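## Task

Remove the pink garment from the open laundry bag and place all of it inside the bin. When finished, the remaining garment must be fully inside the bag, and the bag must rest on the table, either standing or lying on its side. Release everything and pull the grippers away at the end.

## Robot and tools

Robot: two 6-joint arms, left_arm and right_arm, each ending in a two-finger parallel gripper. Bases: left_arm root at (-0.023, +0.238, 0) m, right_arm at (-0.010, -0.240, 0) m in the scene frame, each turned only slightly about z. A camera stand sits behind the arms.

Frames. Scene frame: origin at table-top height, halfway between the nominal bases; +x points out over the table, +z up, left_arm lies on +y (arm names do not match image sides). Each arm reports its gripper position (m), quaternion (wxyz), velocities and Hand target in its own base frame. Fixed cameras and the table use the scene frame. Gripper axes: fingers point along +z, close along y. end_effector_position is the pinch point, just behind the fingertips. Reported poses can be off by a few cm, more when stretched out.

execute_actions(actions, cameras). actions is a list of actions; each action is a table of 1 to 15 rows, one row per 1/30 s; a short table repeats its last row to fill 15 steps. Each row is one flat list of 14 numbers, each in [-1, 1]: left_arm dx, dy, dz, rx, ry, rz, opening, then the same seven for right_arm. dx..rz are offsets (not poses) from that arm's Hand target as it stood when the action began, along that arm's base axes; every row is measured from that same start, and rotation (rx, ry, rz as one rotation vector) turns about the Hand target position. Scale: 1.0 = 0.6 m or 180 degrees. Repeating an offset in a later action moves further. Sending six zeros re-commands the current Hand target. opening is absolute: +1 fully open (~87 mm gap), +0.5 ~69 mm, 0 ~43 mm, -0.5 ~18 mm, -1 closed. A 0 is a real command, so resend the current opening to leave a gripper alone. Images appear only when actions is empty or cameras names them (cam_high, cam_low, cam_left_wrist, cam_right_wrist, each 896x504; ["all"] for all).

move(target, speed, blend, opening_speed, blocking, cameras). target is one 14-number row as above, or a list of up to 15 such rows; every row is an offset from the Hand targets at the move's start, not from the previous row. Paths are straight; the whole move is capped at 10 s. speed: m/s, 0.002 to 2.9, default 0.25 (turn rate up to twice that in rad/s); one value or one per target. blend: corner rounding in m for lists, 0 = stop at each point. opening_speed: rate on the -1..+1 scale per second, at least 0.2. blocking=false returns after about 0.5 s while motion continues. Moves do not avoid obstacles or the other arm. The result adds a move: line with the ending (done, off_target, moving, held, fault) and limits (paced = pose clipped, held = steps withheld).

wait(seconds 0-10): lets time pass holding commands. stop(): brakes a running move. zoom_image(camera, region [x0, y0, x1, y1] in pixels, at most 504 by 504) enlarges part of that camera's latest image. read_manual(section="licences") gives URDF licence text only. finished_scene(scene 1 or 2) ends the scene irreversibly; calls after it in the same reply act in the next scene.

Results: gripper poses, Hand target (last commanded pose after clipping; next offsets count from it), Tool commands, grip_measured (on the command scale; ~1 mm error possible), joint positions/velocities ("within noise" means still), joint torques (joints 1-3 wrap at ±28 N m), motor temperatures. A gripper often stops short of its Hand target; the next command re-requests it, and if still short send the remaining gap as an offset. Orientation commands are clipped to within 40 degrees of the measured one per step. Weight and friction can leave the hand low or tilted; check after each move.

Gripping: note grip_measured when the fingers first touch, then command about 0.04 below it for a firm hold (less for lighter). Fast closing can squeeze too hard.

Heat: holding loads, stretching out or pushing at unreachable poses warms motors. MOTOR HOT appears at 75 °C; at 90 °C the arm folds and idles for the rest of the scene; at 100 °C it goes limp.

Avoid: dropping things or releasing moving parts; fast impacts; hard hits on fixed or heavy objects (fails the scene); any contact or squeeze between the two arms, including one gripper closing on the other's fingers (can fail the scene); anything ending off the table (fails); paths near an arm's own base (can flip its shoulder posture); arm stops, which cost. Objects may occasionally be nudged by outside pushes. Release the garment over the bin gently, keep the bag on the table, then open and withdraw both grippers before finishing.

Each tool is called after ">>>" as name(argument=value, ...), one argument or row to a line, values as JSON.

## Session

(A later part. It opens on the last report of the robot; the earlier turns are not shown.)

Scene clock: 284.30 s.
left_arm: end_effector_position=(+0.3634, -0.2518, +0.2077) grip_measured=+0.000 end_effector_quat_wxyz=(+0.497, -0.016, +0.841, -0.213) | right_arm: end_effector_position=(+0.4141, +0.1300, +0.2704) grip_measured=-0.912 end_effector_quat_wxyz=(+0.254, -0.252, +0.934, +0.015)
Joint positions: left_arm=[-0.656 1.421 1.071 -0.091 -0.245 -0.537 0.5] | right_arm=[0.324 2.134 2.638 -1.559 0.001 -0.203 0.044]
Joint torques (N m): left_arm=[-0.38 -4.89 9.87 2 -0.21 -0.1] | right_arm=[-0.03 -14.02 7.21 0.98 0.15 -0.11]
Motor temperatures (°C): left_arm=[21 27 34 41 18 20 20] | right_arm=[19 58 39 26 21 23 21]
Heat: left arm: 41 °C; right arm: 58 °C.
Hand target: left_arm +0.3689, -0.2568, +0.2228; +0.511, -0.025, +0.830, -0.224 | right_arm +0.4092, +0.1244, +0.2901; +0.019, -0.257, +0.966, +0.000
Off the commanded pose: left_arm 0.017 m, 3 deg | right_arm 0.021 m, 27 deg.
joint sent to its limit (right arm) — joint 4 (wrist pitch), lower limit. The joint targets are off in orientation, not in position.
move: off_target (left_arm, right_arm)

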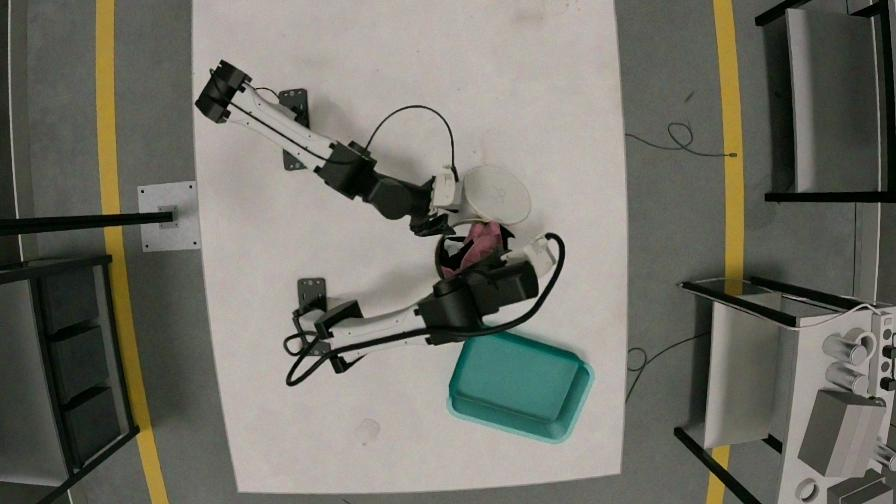

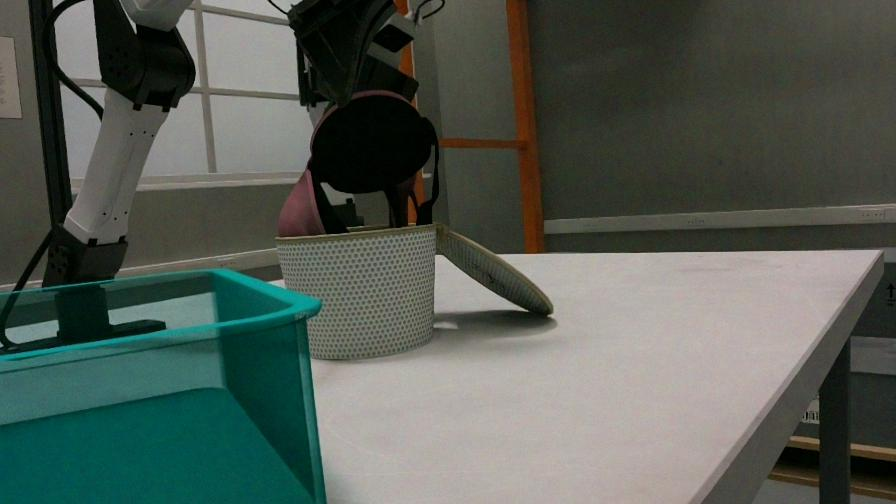

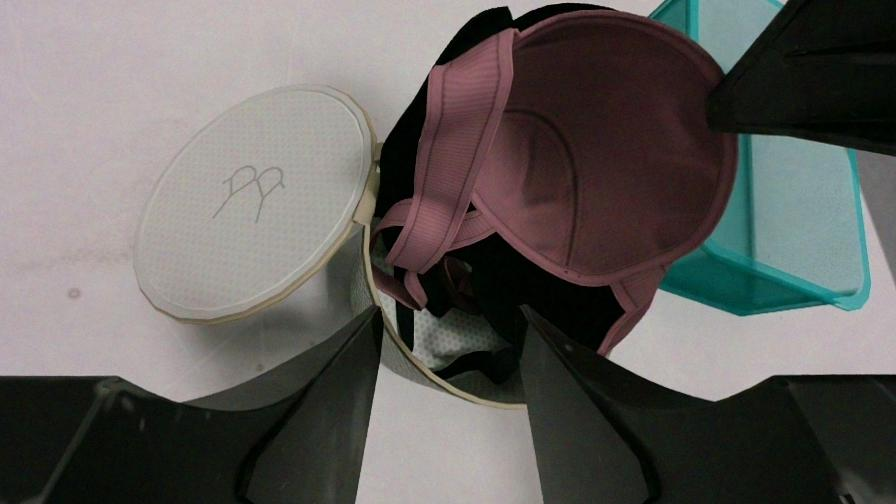

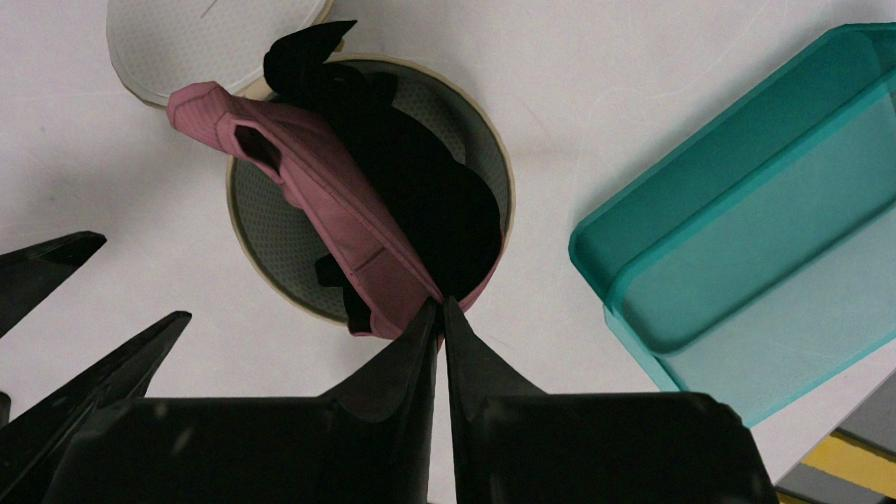

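>>> move(
  target=[0.087,-0.043,-0.040,0,0,0,-0.1,0,0,0,0,0,0,-1],
  speed=0.15,
  cameras=["cam_left_wrist","cam_right_wrist"],
)

Scene clock: 296.50 s.
left_arm: end_effector_position=(+0.4143, -0.2781, +0.1866) grip_measured=-0.100 end_effector_quat_wxyz=(+0.501, -0.024, +0.839, -0.212) | right_arm: end_effector_position=(+0.4141, +0.1300, +0.2704) grip_measured=-0.912 end_effector_quat_wxyz=(+0.254, -0.252, +0.934, +0.015)
Joint positions: left_arm=[-0.632 1.649 1.198 0.016 -0.237 -0.537 0.45] | right_arm=[0.324 2.134 2.638 -1.559 0.001 -0.203 0.044]
Joint torques (N m): left_arm=[0.4 -6.41 9.73 2 0.02 0.03] | right_arm=[-0.06 -14.04 7.19 0.98 0.14 -0.11]
Motor temperatures (°C): left_arm=[21 27 36 43 18 20 20] | right_arm=[19 58 39 26 21 23 21]
Heat: left arm: 43 °C; right arm: 58 °C.
Hand target: left_arm +0.4211, -0.2825, +0.1987; +0.511, -0.025, +0.830, -0.224 | right_arm +0.4092, +0.1244, +0.2901; +0.019, -0.257, +0.966, +0.000
Off the commanded pose: left_arm 0.015 m, 2 deg | right_arm 0.021 m, 27 deg.
joint sent to its limit (right arm) — joint 4 (wrist pitch), lower limit. The joint targets are off in orientation, not in position.
move: off_target (left_arm, right_arm)
Images, in order (width x height): cam_left_wrist 896x504, cam_right_wrist 896x504.

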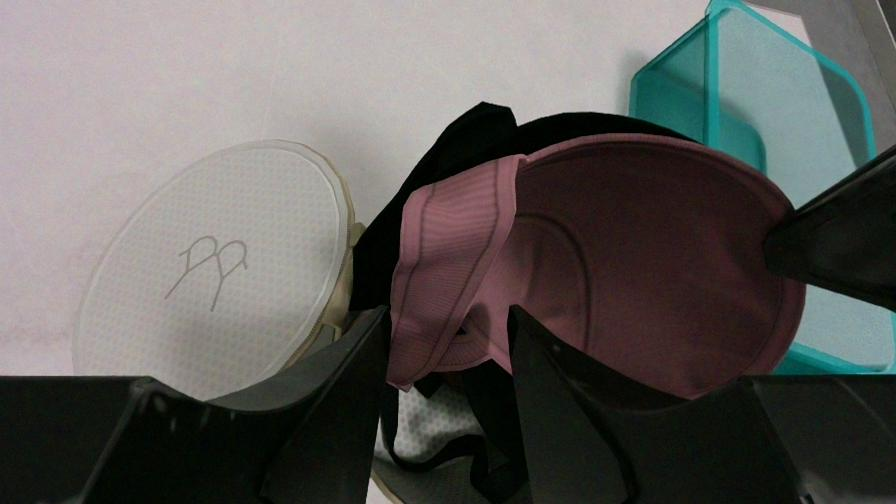

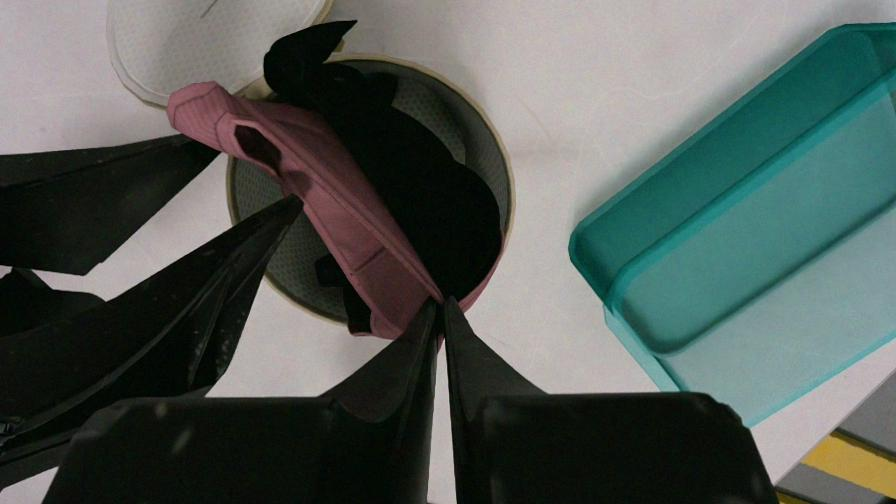

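>>> move(
  target=[
    [0.016,-0.007,-0.006,0,0,0,-0.1,0,0,0,0,0,0,-1],
    [0.016,-0.007,-0.006,0,0,0,-1,0,0,0,0,0,0,-1],
  ],
  speed=0.15,
  cameras=["cam_left_wrist","cam_right_wrist","cam_low"],
)

Scene clock: 301.33 s.
left_arm: end_effector_position=(+0.4227, -0.2831, +0.1836) grip_measured=-0.962 end_effector_quat_wxyz=(+0.500, -0.024, +0.839, -0.213) | right_arm: end_effector_position=(+0.4141, +0.1300, +0.2704) grip_measured=-0.912 end_effector_quat_wxyz=(+0.254, -0.252, +0.934, +0.015)
Joint positions: left_arm=[-0.629 1.686 1.227 0.027 -0.232 -0.537 0.019] | right_arm=[0.324 2.134 2.638 -1.559 0.001 -0.204 0.044]
Joint torques (N m): left_arm=[0.61 -6.5 9.91 2.01 0.02 0.06] | right_arm=[-0.03 -14.04 7.19 0.99 0.14 -0.11]
Motor temperatures (°C): left_arm=[21 28 36 43 18 20 20] | right_arm=[19 59 39 26 21 23 22]
Heat: left arm: 43 °C; right arm: 59 °C.
Hand target: left_arm +0.4307, -0.2867, +0.1952; +0.511, -0.025, +0.830, -0.224 | right_arm +0.4092, +0.1244, +0.2901; +0.020, -0.257, +0.966, +0.000
Off the commanded pose: left_arm 0.014 m, 2 deg | right_arm 0.021 m, 27 deg.
joint sent to its limit (right arm) — joint 4 (wrist pitch), lower limit. The joint targets are off in orientation, not in position.
move: off_target (left_arm, right_arm); target 2's new opening was sent with left_arm's hand 0.014 m and 2 deg from that target
Images, in order (width x height): cam_low 896x504, cam_left_wrist 896x504, cam_right_wrist 896x504.

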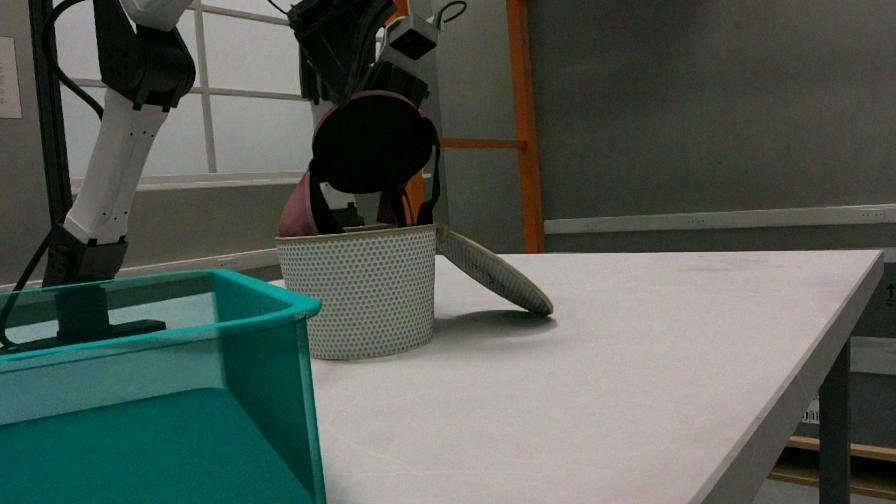

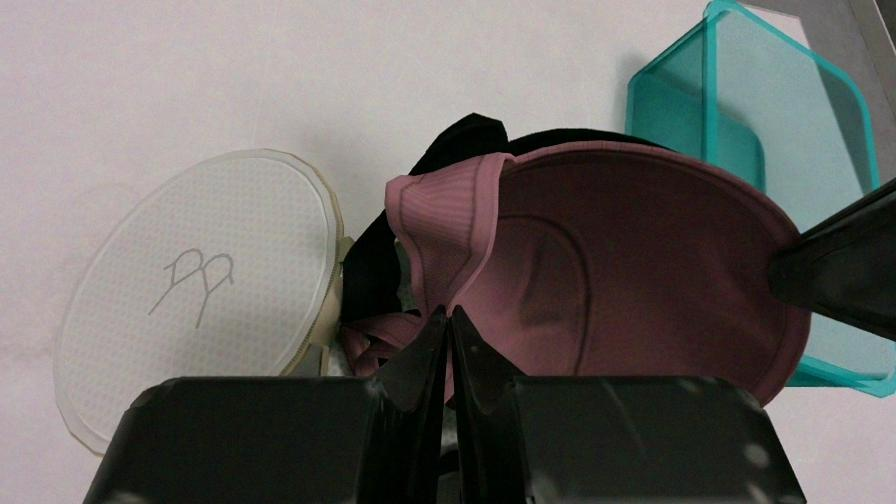

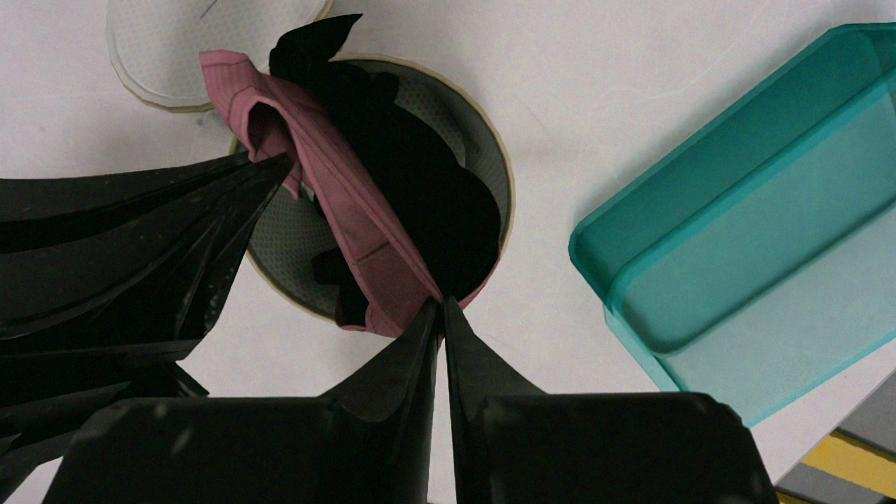

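>>> move(
  target=[
    [0,0,0.0,0,0,0,-1,0,0.01,-0.1,0,0,0,-1],
    [0,0,0,0,0,0,-1,0,0.01,-0.1,0,0,0,-0.1],
    [0,0,0.0,0,0,0,-1,-0.03,-0.08,0.05,0,0,0,-0.1],
    [0,0,0.17,0,0,0,-1,-0.07,-0.13,0.1,0,0,0,-0.1],
  ],
  speed=[0.15,0.15,0.15,0.12],
  opening_speed=1.5,
  cameras=["all"],
)

Scene clock: 312.63 s.
left_arm: end_effector_position=(+0.4263, -0.2864, +0.2882) grip_measured=-0.962 end_effector_quat_wxyz=(+0.505, -0.024, +0.835, -0.219) | right_arm: end_effector_position=(+0.3752, +0.0529, +0.3440) grip_measured=-0.100 end_effector_quat_wxyz=(+0.328, -0.251, +0.910, -0.030)
Joint positions: left_arm=[-0.629 1.69 1.636 -0.363 -0.228 -0.537 0.019] | right_arm=[0.179 1.868 2.528 -1.56 0.001 -0.359 0.45]
Joint torques (N m): left_arm=[0.64 -6.61 9.78 1.85 -0.02 0.06] | right_arm=[-0.09 -10.56 4 1.2 0.2 -0.13]
Motor temperatures (°C): left_arm=[21 30 37 43 18 20 20] | right_arm=[19 58 38 26 21 23 21]
Heat: left arm: 43 °C; right arm: 58 °C.
Hand target: left_arm +0.4307, -0.2867, +0.2971; +0.511, -0.025, +0.830, -0.224 | right_arm +0.3672, +0.0464, +0.3502; +0.020, -0.257, +0.966, +0.000
Off the commanded pose: left_arm 0.010 m, 1 deg | right_arm 0.012 m, 36 deg.
joint sent to its limit (right arm) — joint 4 (wrist pitch), lower limit. The joint targets are off in orientation, not in position.
move: off_target (right_arm); target 2's new opening was sent with right_arm's hand 0.007 m and 21 deg from that target

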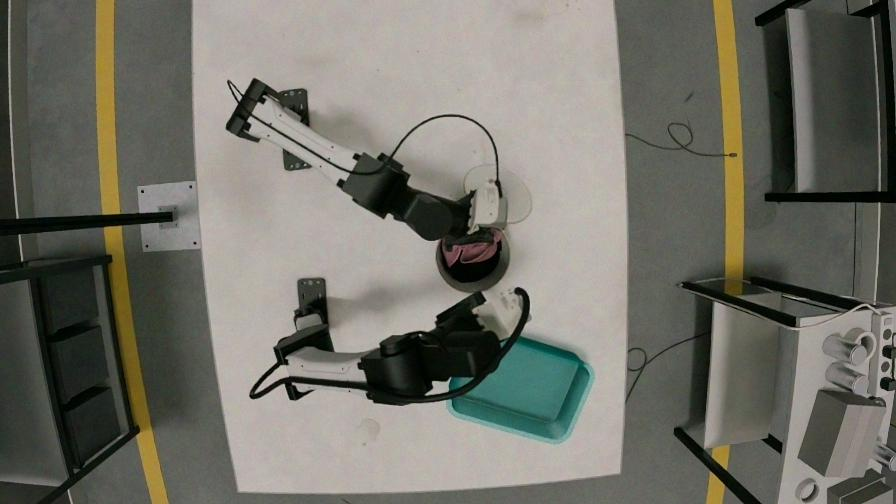

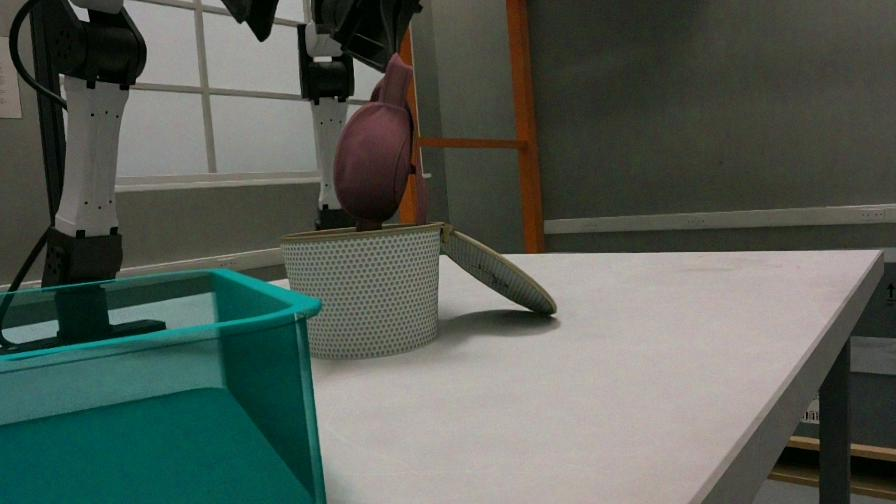

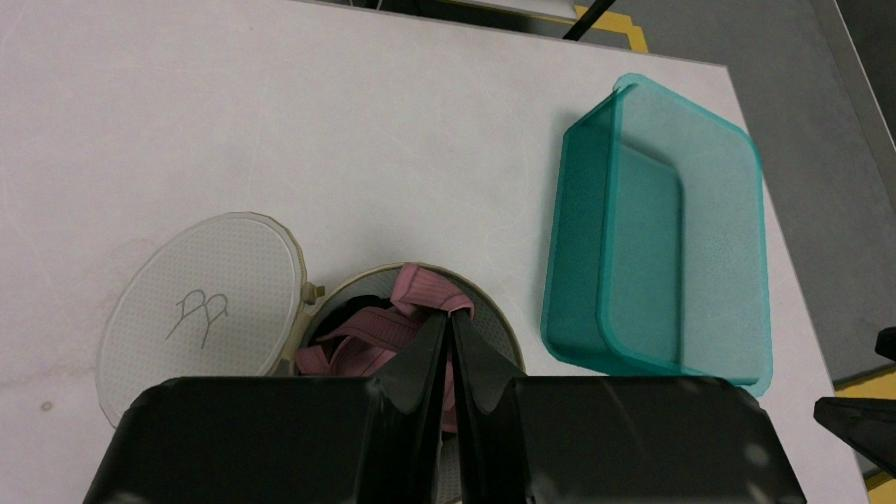

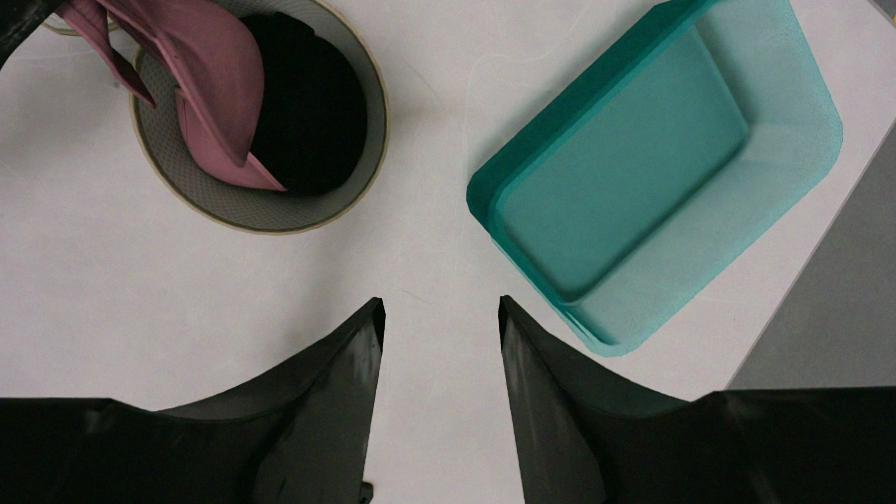

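>>> move(
  target=[0,0.03,0.23,0,0,0,-1,0,0,0,0,0,0,0.2],
  speed=0.15,
  cameras=["all"],
)

Scene clock: 318.47 s.
left_arm: end_effector_position=(+0.4300, -0.2694, +0.4298) grip_measured=-0.962 end_effector_quat_wxyz=(+0.518, -0.030, +0.824, -0.228) | right_arm: end_effector_position=(+0.3752, +0.0528, +0.3440) grip_measured=+0.200 end_effector_quat_wxyz=(+0.328, -0.251, +0.910, -0.030)
Joint positions: left_arm=[-0.585 2.089 2.847 -1.132 -0.193 -0.527 0.019] | right_arm=[0.179 1.868 2.528 -1.56 0.001 -0.359 0.6]
Joint torques (N m): left_arm=[0.4 -7.51 6.48 1.89 0.04 0.16] | right_arm=[-0.08 -10.55 4 1.21 0.2 -0.11]
Motor temperatures (°C): left_arm=[21 30 36 43 18 20 20] | right_arm=[19 56 38 26 21 23 21]
Heat: left arm: 43 °C; right arm: 56 °C.
Hand target: left_arm +0.4307, -0.2686, +0.4351; +0.511, -0.025, +0.830, -0.224 | right_arm +0.3672, +0.0464, +0.3502; +0.020, -0.257, +0.966, +0.000
Off the commanded pose: left_arm 0.005 m, 1 deg | right_arm 0.012 m, 36 deg.
elbow stopped short (left arm): the move would have taken joint 3 (elbow) straighter than the controller allows.
joint sent to its limit (right arm) — joint 4 (wrist pitch), lower limit. The joint targets are off in orientation, not in position.
move: off_target (right_arm)

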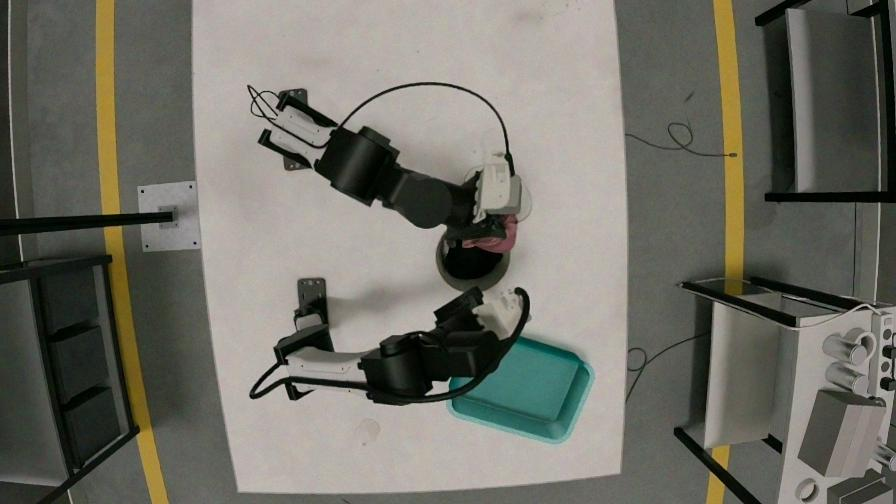

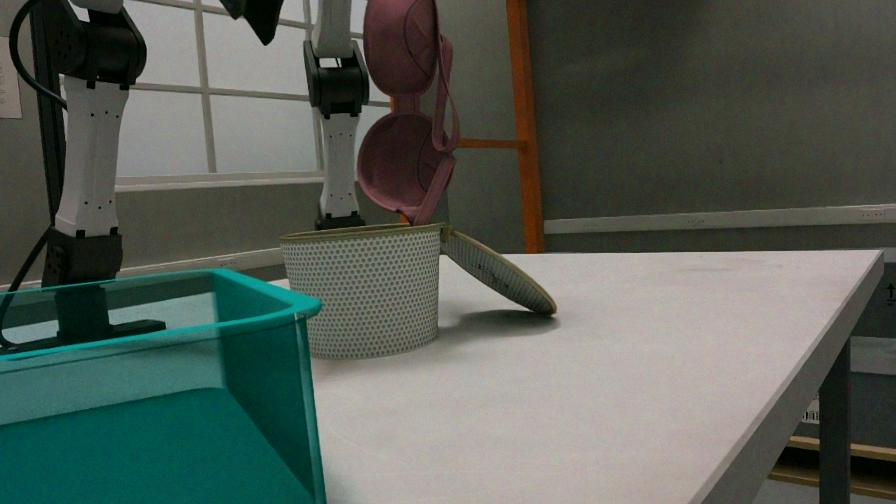

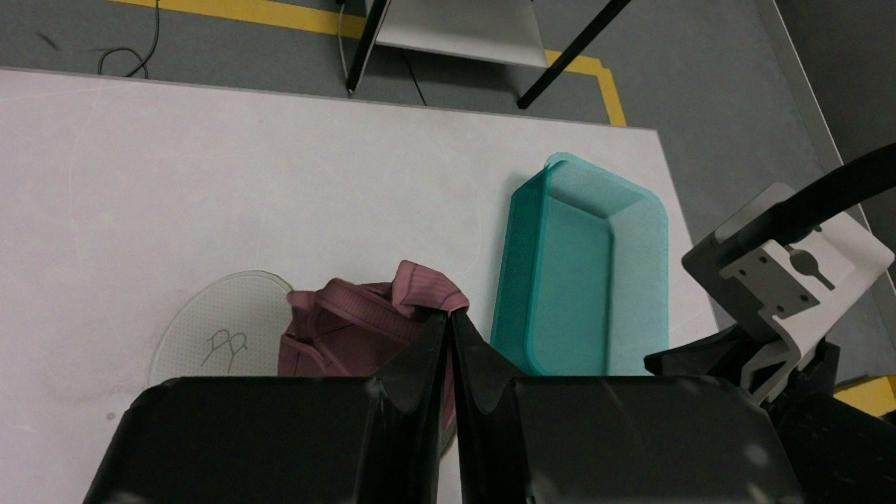

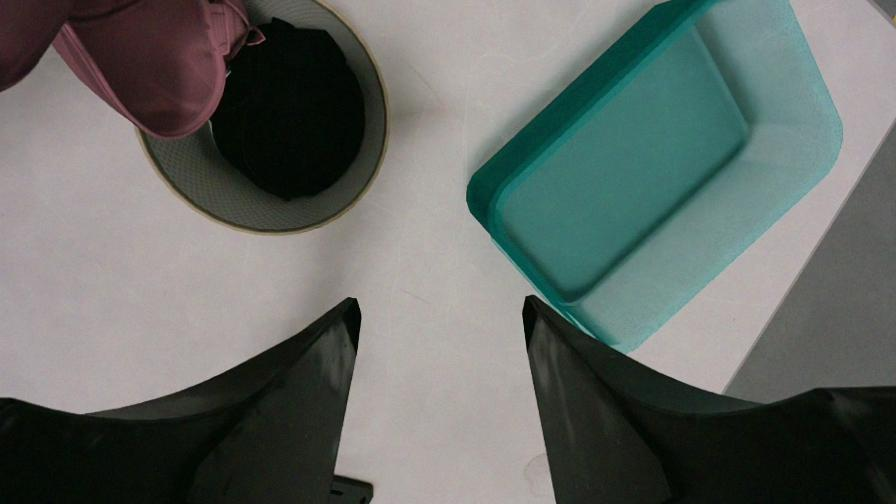

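>>> move(
  target=[
    [0,0,0,0,0,0,-1,-0.17,0.08,-0.12,0.1006,-0.367,-0.1435,0.2],
    [0,0,0,0,0,0,-1,-0.104,0.239,-0.2,0.1006,-0.367,-0.1435,0.2],
  ],
  speed=0.35,
  blend=[0.04,0],
  cameras=["all"],
)

Scene clock: 363.37 s.
left_arm: end_effector_position=(+0.4300, -0.2694, +0.4297) grip_measured=-0.962 end_effector_quat_wxyz=(+0.518, -0.030, +0.824, -0.228) | right_arm: end_effector_position=(+0.3031, +0.1885, +0.2265) grip_measured=+0.200 end_effector_quat_wxyz=(+0.567, -0.011, +0.824, -0.003)
Joint positions: left_arm=[-0.585 2.089 2.847 -1.133 -0.193 -0.527 0.019] | right_arm=[0.885 1.213 0.993 -0.32 0.802 0.388 0.6]
Joint torques (N m): left_arm=[0.43 -7.5 6.46 1.89 0.04 0.15] | right_arm=[0.58 -4.07 7.54 1.62 0.45 0.09]
Motor temperatures (°C): left_arm=[21 33 33 42 18 20 21] | right_arm=[19 51 35 27 21 23 20]
Heat: left arm: 42 °C; right arm: 51 °C.
Hand target: left_arm +0.4307, -0.2686, +0.4352; +0.511, -0.025, +0.829, -0.224 | right_arm +0.3048, +0.1899, +0.2302; +0.574, +0.000, +0.819, +0.000
Off the commanded pose: left_arm 0.006 m, 1 deg | right_arm 0.004 m, 2 deg.
elbow stopped short (left arm): the move would have taken joint 3 (elbow) straighter than the controller allows.
move: done

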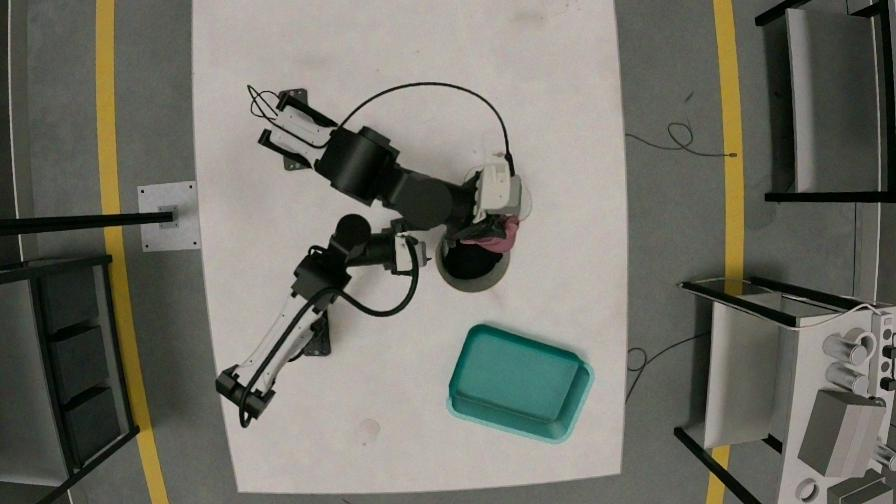

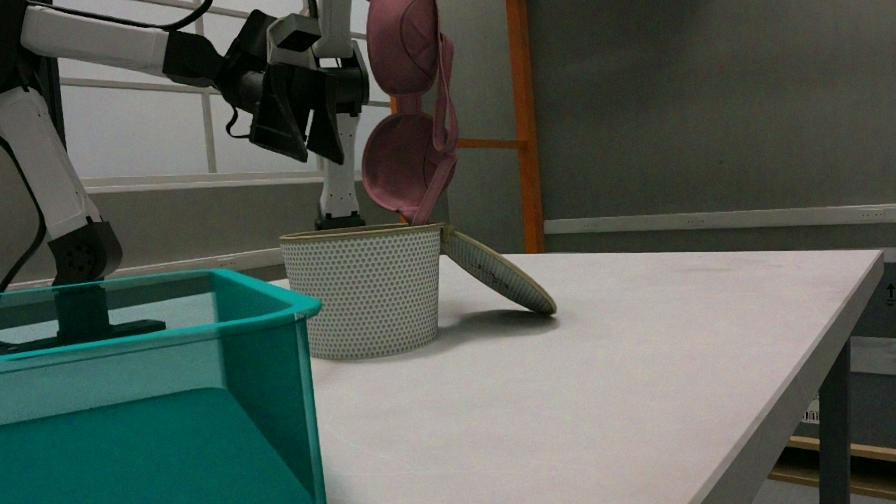

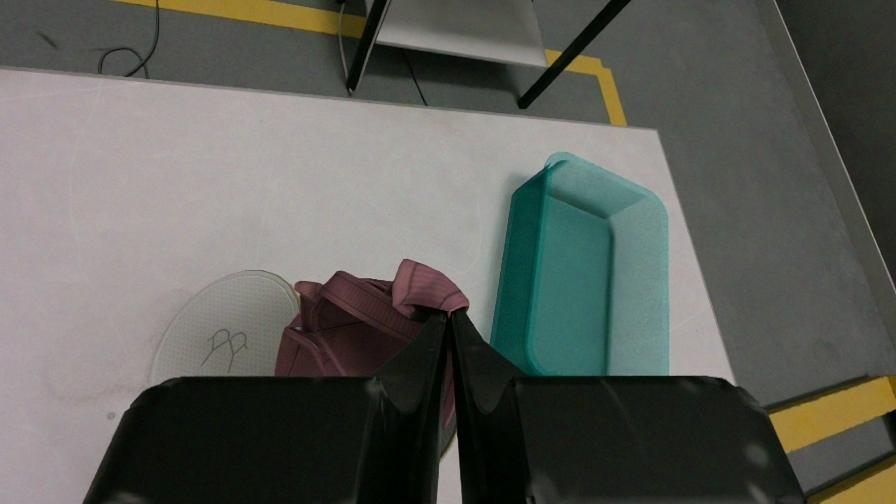

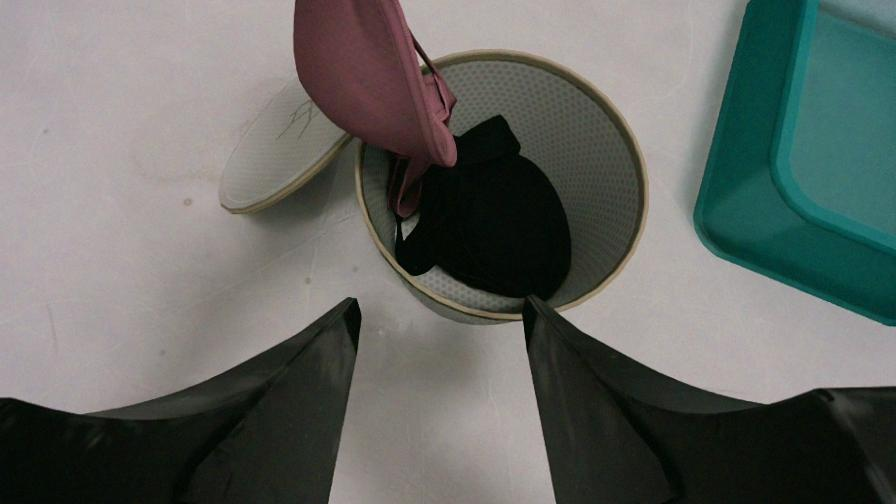

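>>> move(
  target=[
    [0,0,0,0,0,0,-1,0,0.026,0,0,0,0,0.75],
    [0,0,0,0,0,0,-1,0.175,0.026,-0.06,0,0,0,0.75],
    [0,0,0,0,0,0,-1,0.175,0.026,-0.06,0,0,0,-1],
  ],
  speed=0.2,
  opening_speed=2,
  cameras=["all"],
)

Scene clock: 372.50 s.
left_arm: end_effector_position=(+0.4299, -0.2696, +0.4296) grip_measured=-0.962 end_effector_quat_wxyz=(+0.518, -0.030, +0.824, -0.229) | right_arm: end_effector_position=(+0.4025, +0.1998, +0.1857) grip_measured=-0.940 end_effector_quat_wxyz=(+0.566, +0.000, +0.825, -0.009)
Joint positions: left_arm=[-0.585 2.089 2.847 -1.133 -0.192 -0.527 0.019] | right_arm=[0.674 1.544 1.078 0.002 0.636 0.273 0.03]
Joint torques (N m): left_arm=[0.39 -7.53 6.49 1.89 0.02 0.15] | right_arm=[-0.1 -6.22 9.57 1.74 0.15 -0.11]
Heat: left arm: 42 °C; right arm: 48 °C.
Hand target: left_arm +0.4307, -0.2686, +0.4351; +0.511, -0.025, +0.830, -0.224 | right_arm +0.4097, +0.2055, +0.1939; +0.573, -0.001, +0.819, +0.000
Off the commanded pose: left_arm 0.006 m, 1 deg | right_arm 0.013 m, 2 deg.
elbow stopped short (left arm): the move would have taken joint 3 (elbow) straighter than the controller allows.
move: off_target (right_arm); target 3's new opening was sent with right_arm's hand 0.013 m and 2 deg from that target

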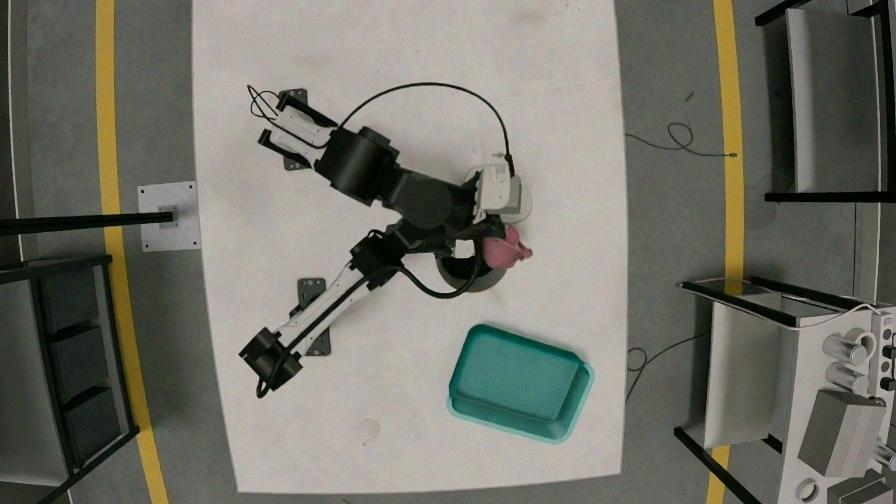

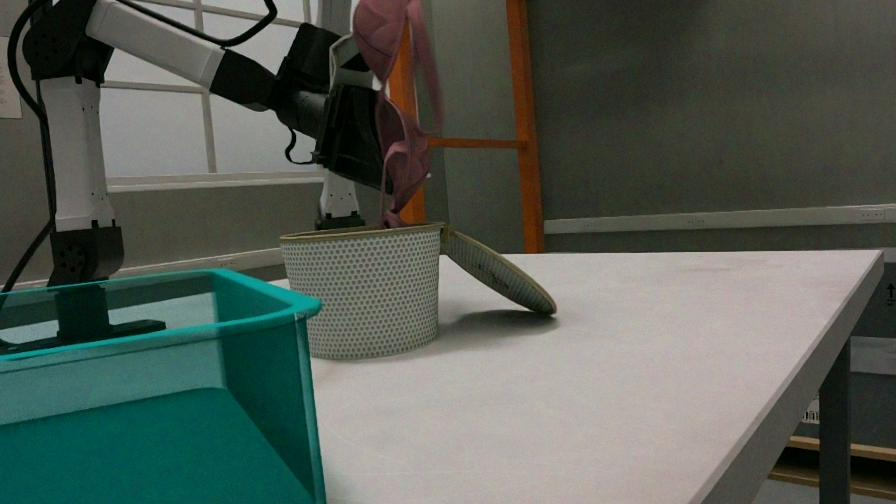

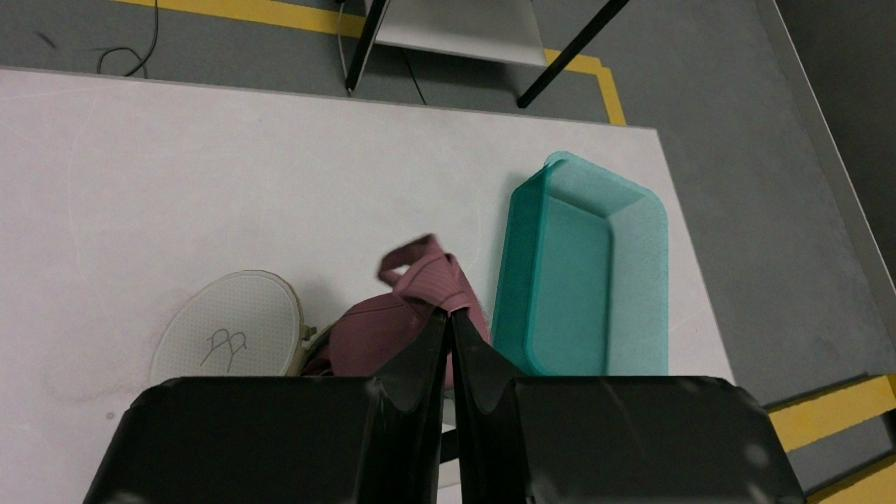

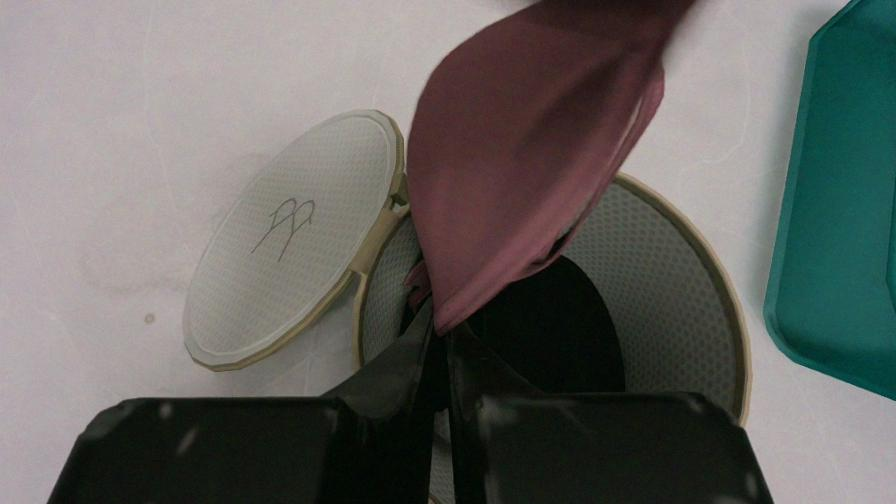

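>>> move(
  target=[
    [0,0,0,0,0,0,-1,-0.083,-0.242,0.283,0,0,0,-1],
    [0,0,0,0,0,0,0.3,-0.083,-0.242,0.283,0,0,0,-1],
    [-0.16,0.07,0.06,0,0,0,0.3,-0.083,-0.242,0.31,0,0,0,-1],
  ],
  speed=0.2,
  cameras=["all"],
)

Scene clock: 384.53 s.
left_arm: end_effector_position=(+0.3350, -0.2259, +0.4750) grip_measured=+0.300 end_effector_quat_wxyz=(+0.516, -0.020, +0.825, -0.227) | right_arm: end_effector_position=(+0.3589, +0.0601, +0.3724) grip_measured=-0.940 end_effector_quat_wxyz=(+0.569, +0.004, +0.822, -0.002)
Joint positions: left_arm=[-0.644 1.839 2.782 -1.326 -0.236 -0.532 0.65] | right_arm=[0.285 1.25 1.58 -0.704 0.274 0.107 0.03]
Joint torques (N m): left_arm=[-0.49 -4.71 3.55 1.76 -0.2 -0.11] | right_arm=[-0.12 -3.15 9.07 1.66 0.04 -0.11]
Motor temperatures (°C): left_arm=[21 33 33 42 18 20 21] | right_arm=[19 46 39 28 21 23 21]
Heat: left arm: 42 °C; right arm: 46 °C.
Hand target: left_arm +0.3347, -0.2268, +0.4711; +0.511, -0.025, +0.830, -0.224 | right_arm +0.3599, +0.0602, +0.3800; +0.574, +0.000, +0.819, +0.000
Off the commanded pose: left_arm 0.004 m, 1 deg | right_arm 0.008 m, 1 deg.
elbow stopped short (left arm): the move would have taken joint 3 (elbow) straighter than the controller allows.
move: done

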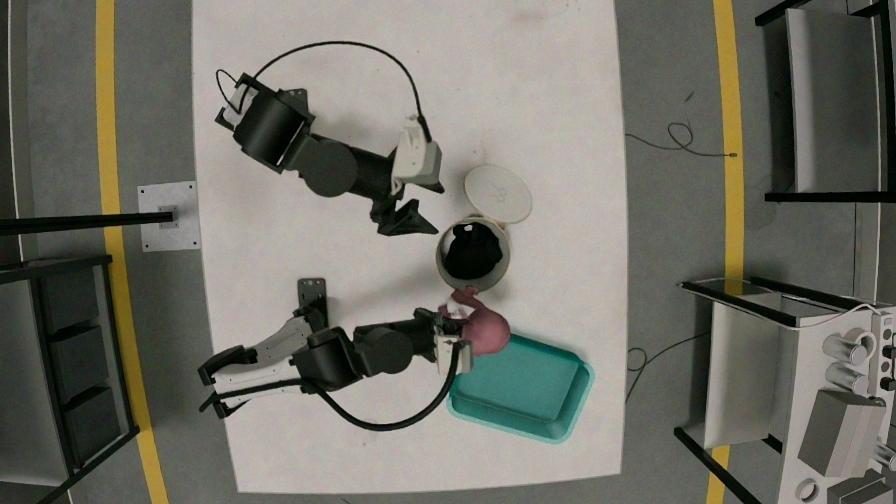

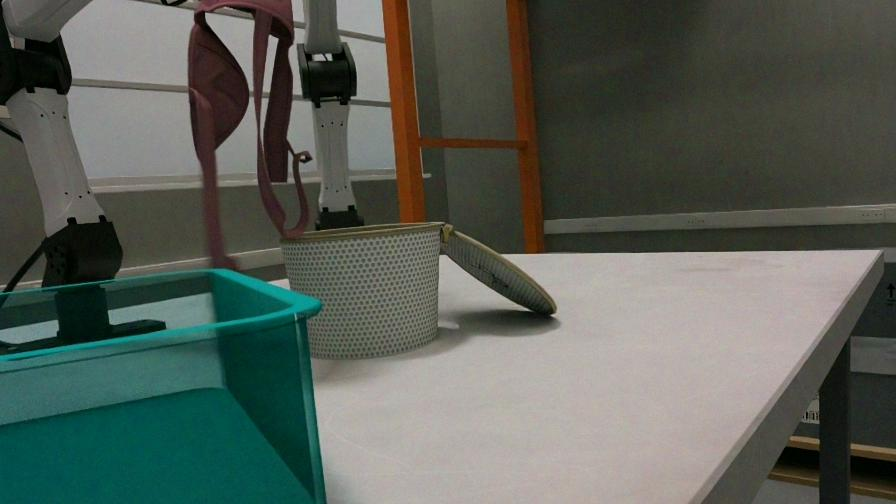

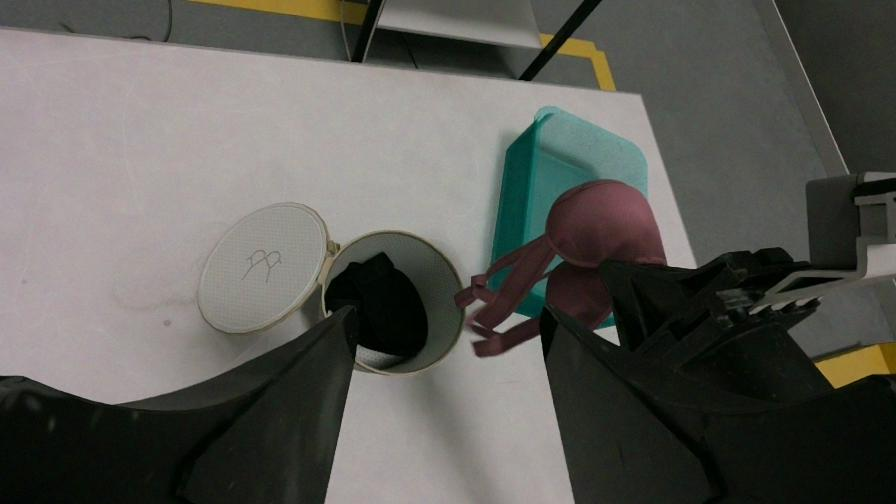

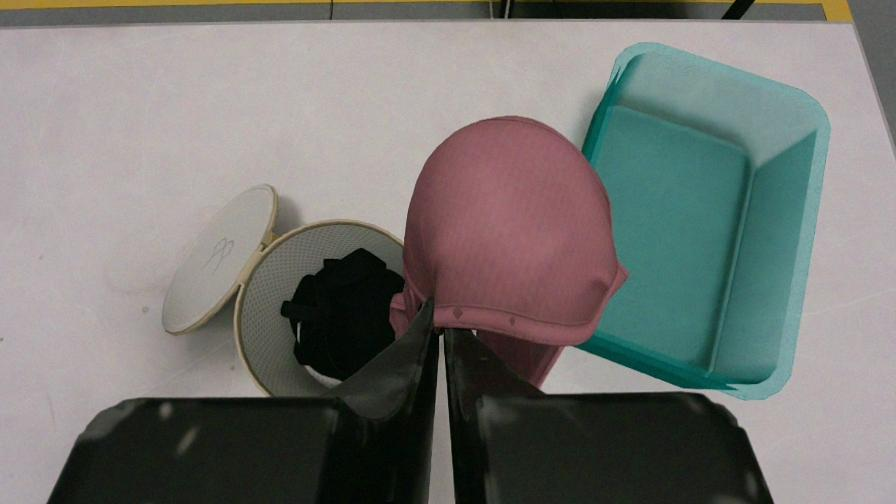

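>>> move(
  target=[
    [-0.13,0.278,-0.1,0,0,0,0.3,0.15,-0.417,0.06,0,0,0,-1],
    [-0.13,0.278,-0.1,0,0,0,0.3,0.15,-0.417,-0.35,0,0,0,-1],
  ],
  speed=[0.25,0.18],
  blend=[0.02,0],
  cameras=["all"],
)

Scene clock: 398.60 s.
left_arm: end_effector_position=(+0.2545, -0.0603, +0.4117) grip_measured=+0.300 end_effector_quat_wxyz=(+0.510, -0.031, +0.830, -0.224) | right_arm: end_effector_position=(+0.4475, -0.1927, +0.1757) grip_measured=-0.940 end_effector_quat_wxyz=(+0.573, +0.005, +0.820, -0.007)
Joint positions: left_arm=[0.09 1.092 1.743 -1.083 0.429 -0.263 0.65] | right_arm=[-0.568 1.657 1.127 0.124 -0.514 -0.214 0.03]
Joint torques (N m): left_arm=[0.49 0.05 4.63 1.91 0.19 0.15] | right_arm=[0.51 -7.24 6.5 1.86 -0.16 -0.03]
Heat: left arm: 43 °C; right arm: 43 °C.
Hand target: left_arm +0.2566, -0.0599, +0.4111; +0.511, -0.025, +0.830, -0.224 | right_arm +0.4499, -0.1899, +0.1702; +0.574, -0.001, +0.819, +0.000
Off the commanded pose: left_arm 0.002 m, 1 deg | right_arm 0.007 m, 1 deg.
move: done

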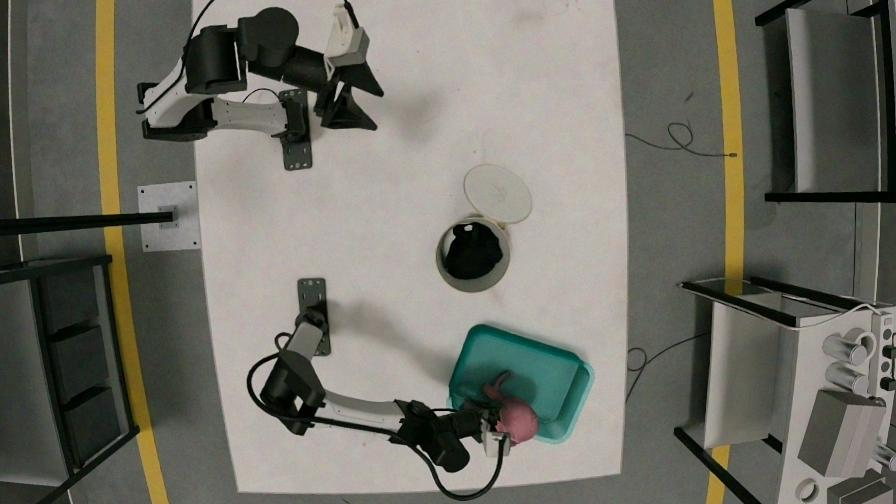

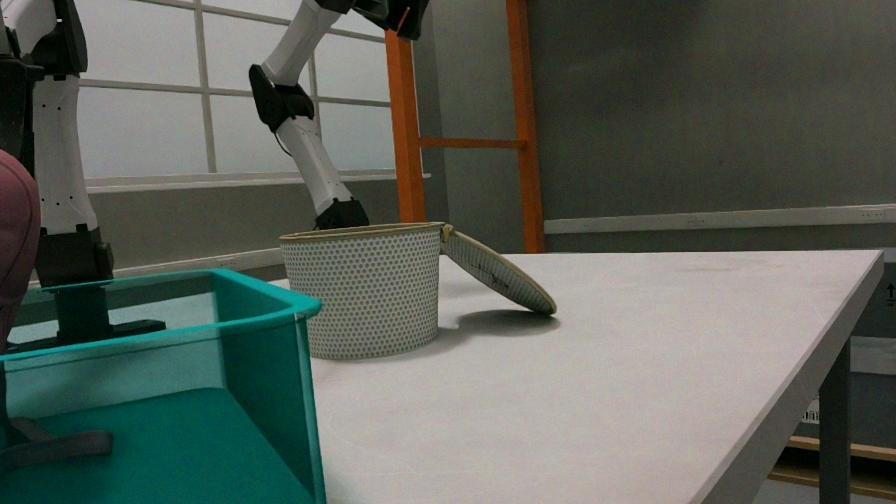

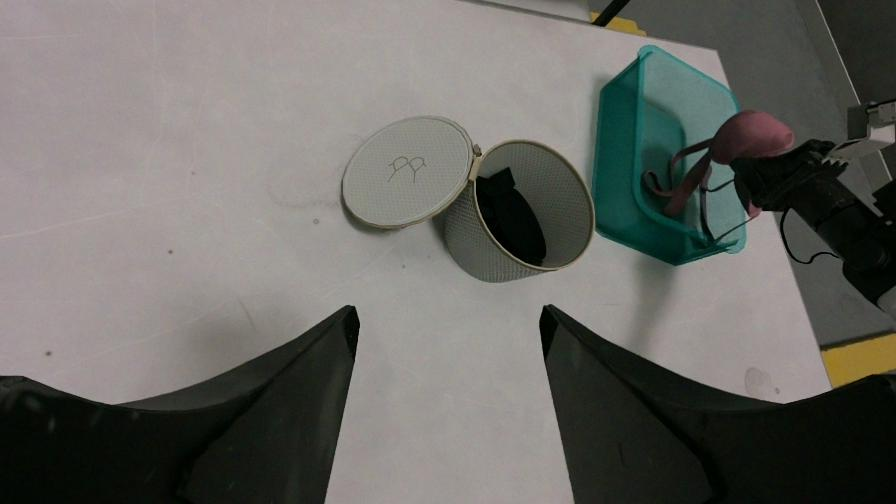

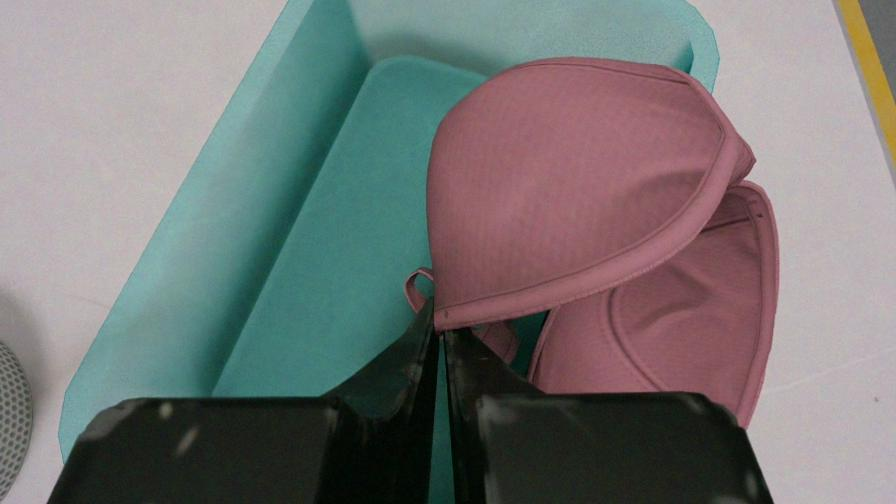

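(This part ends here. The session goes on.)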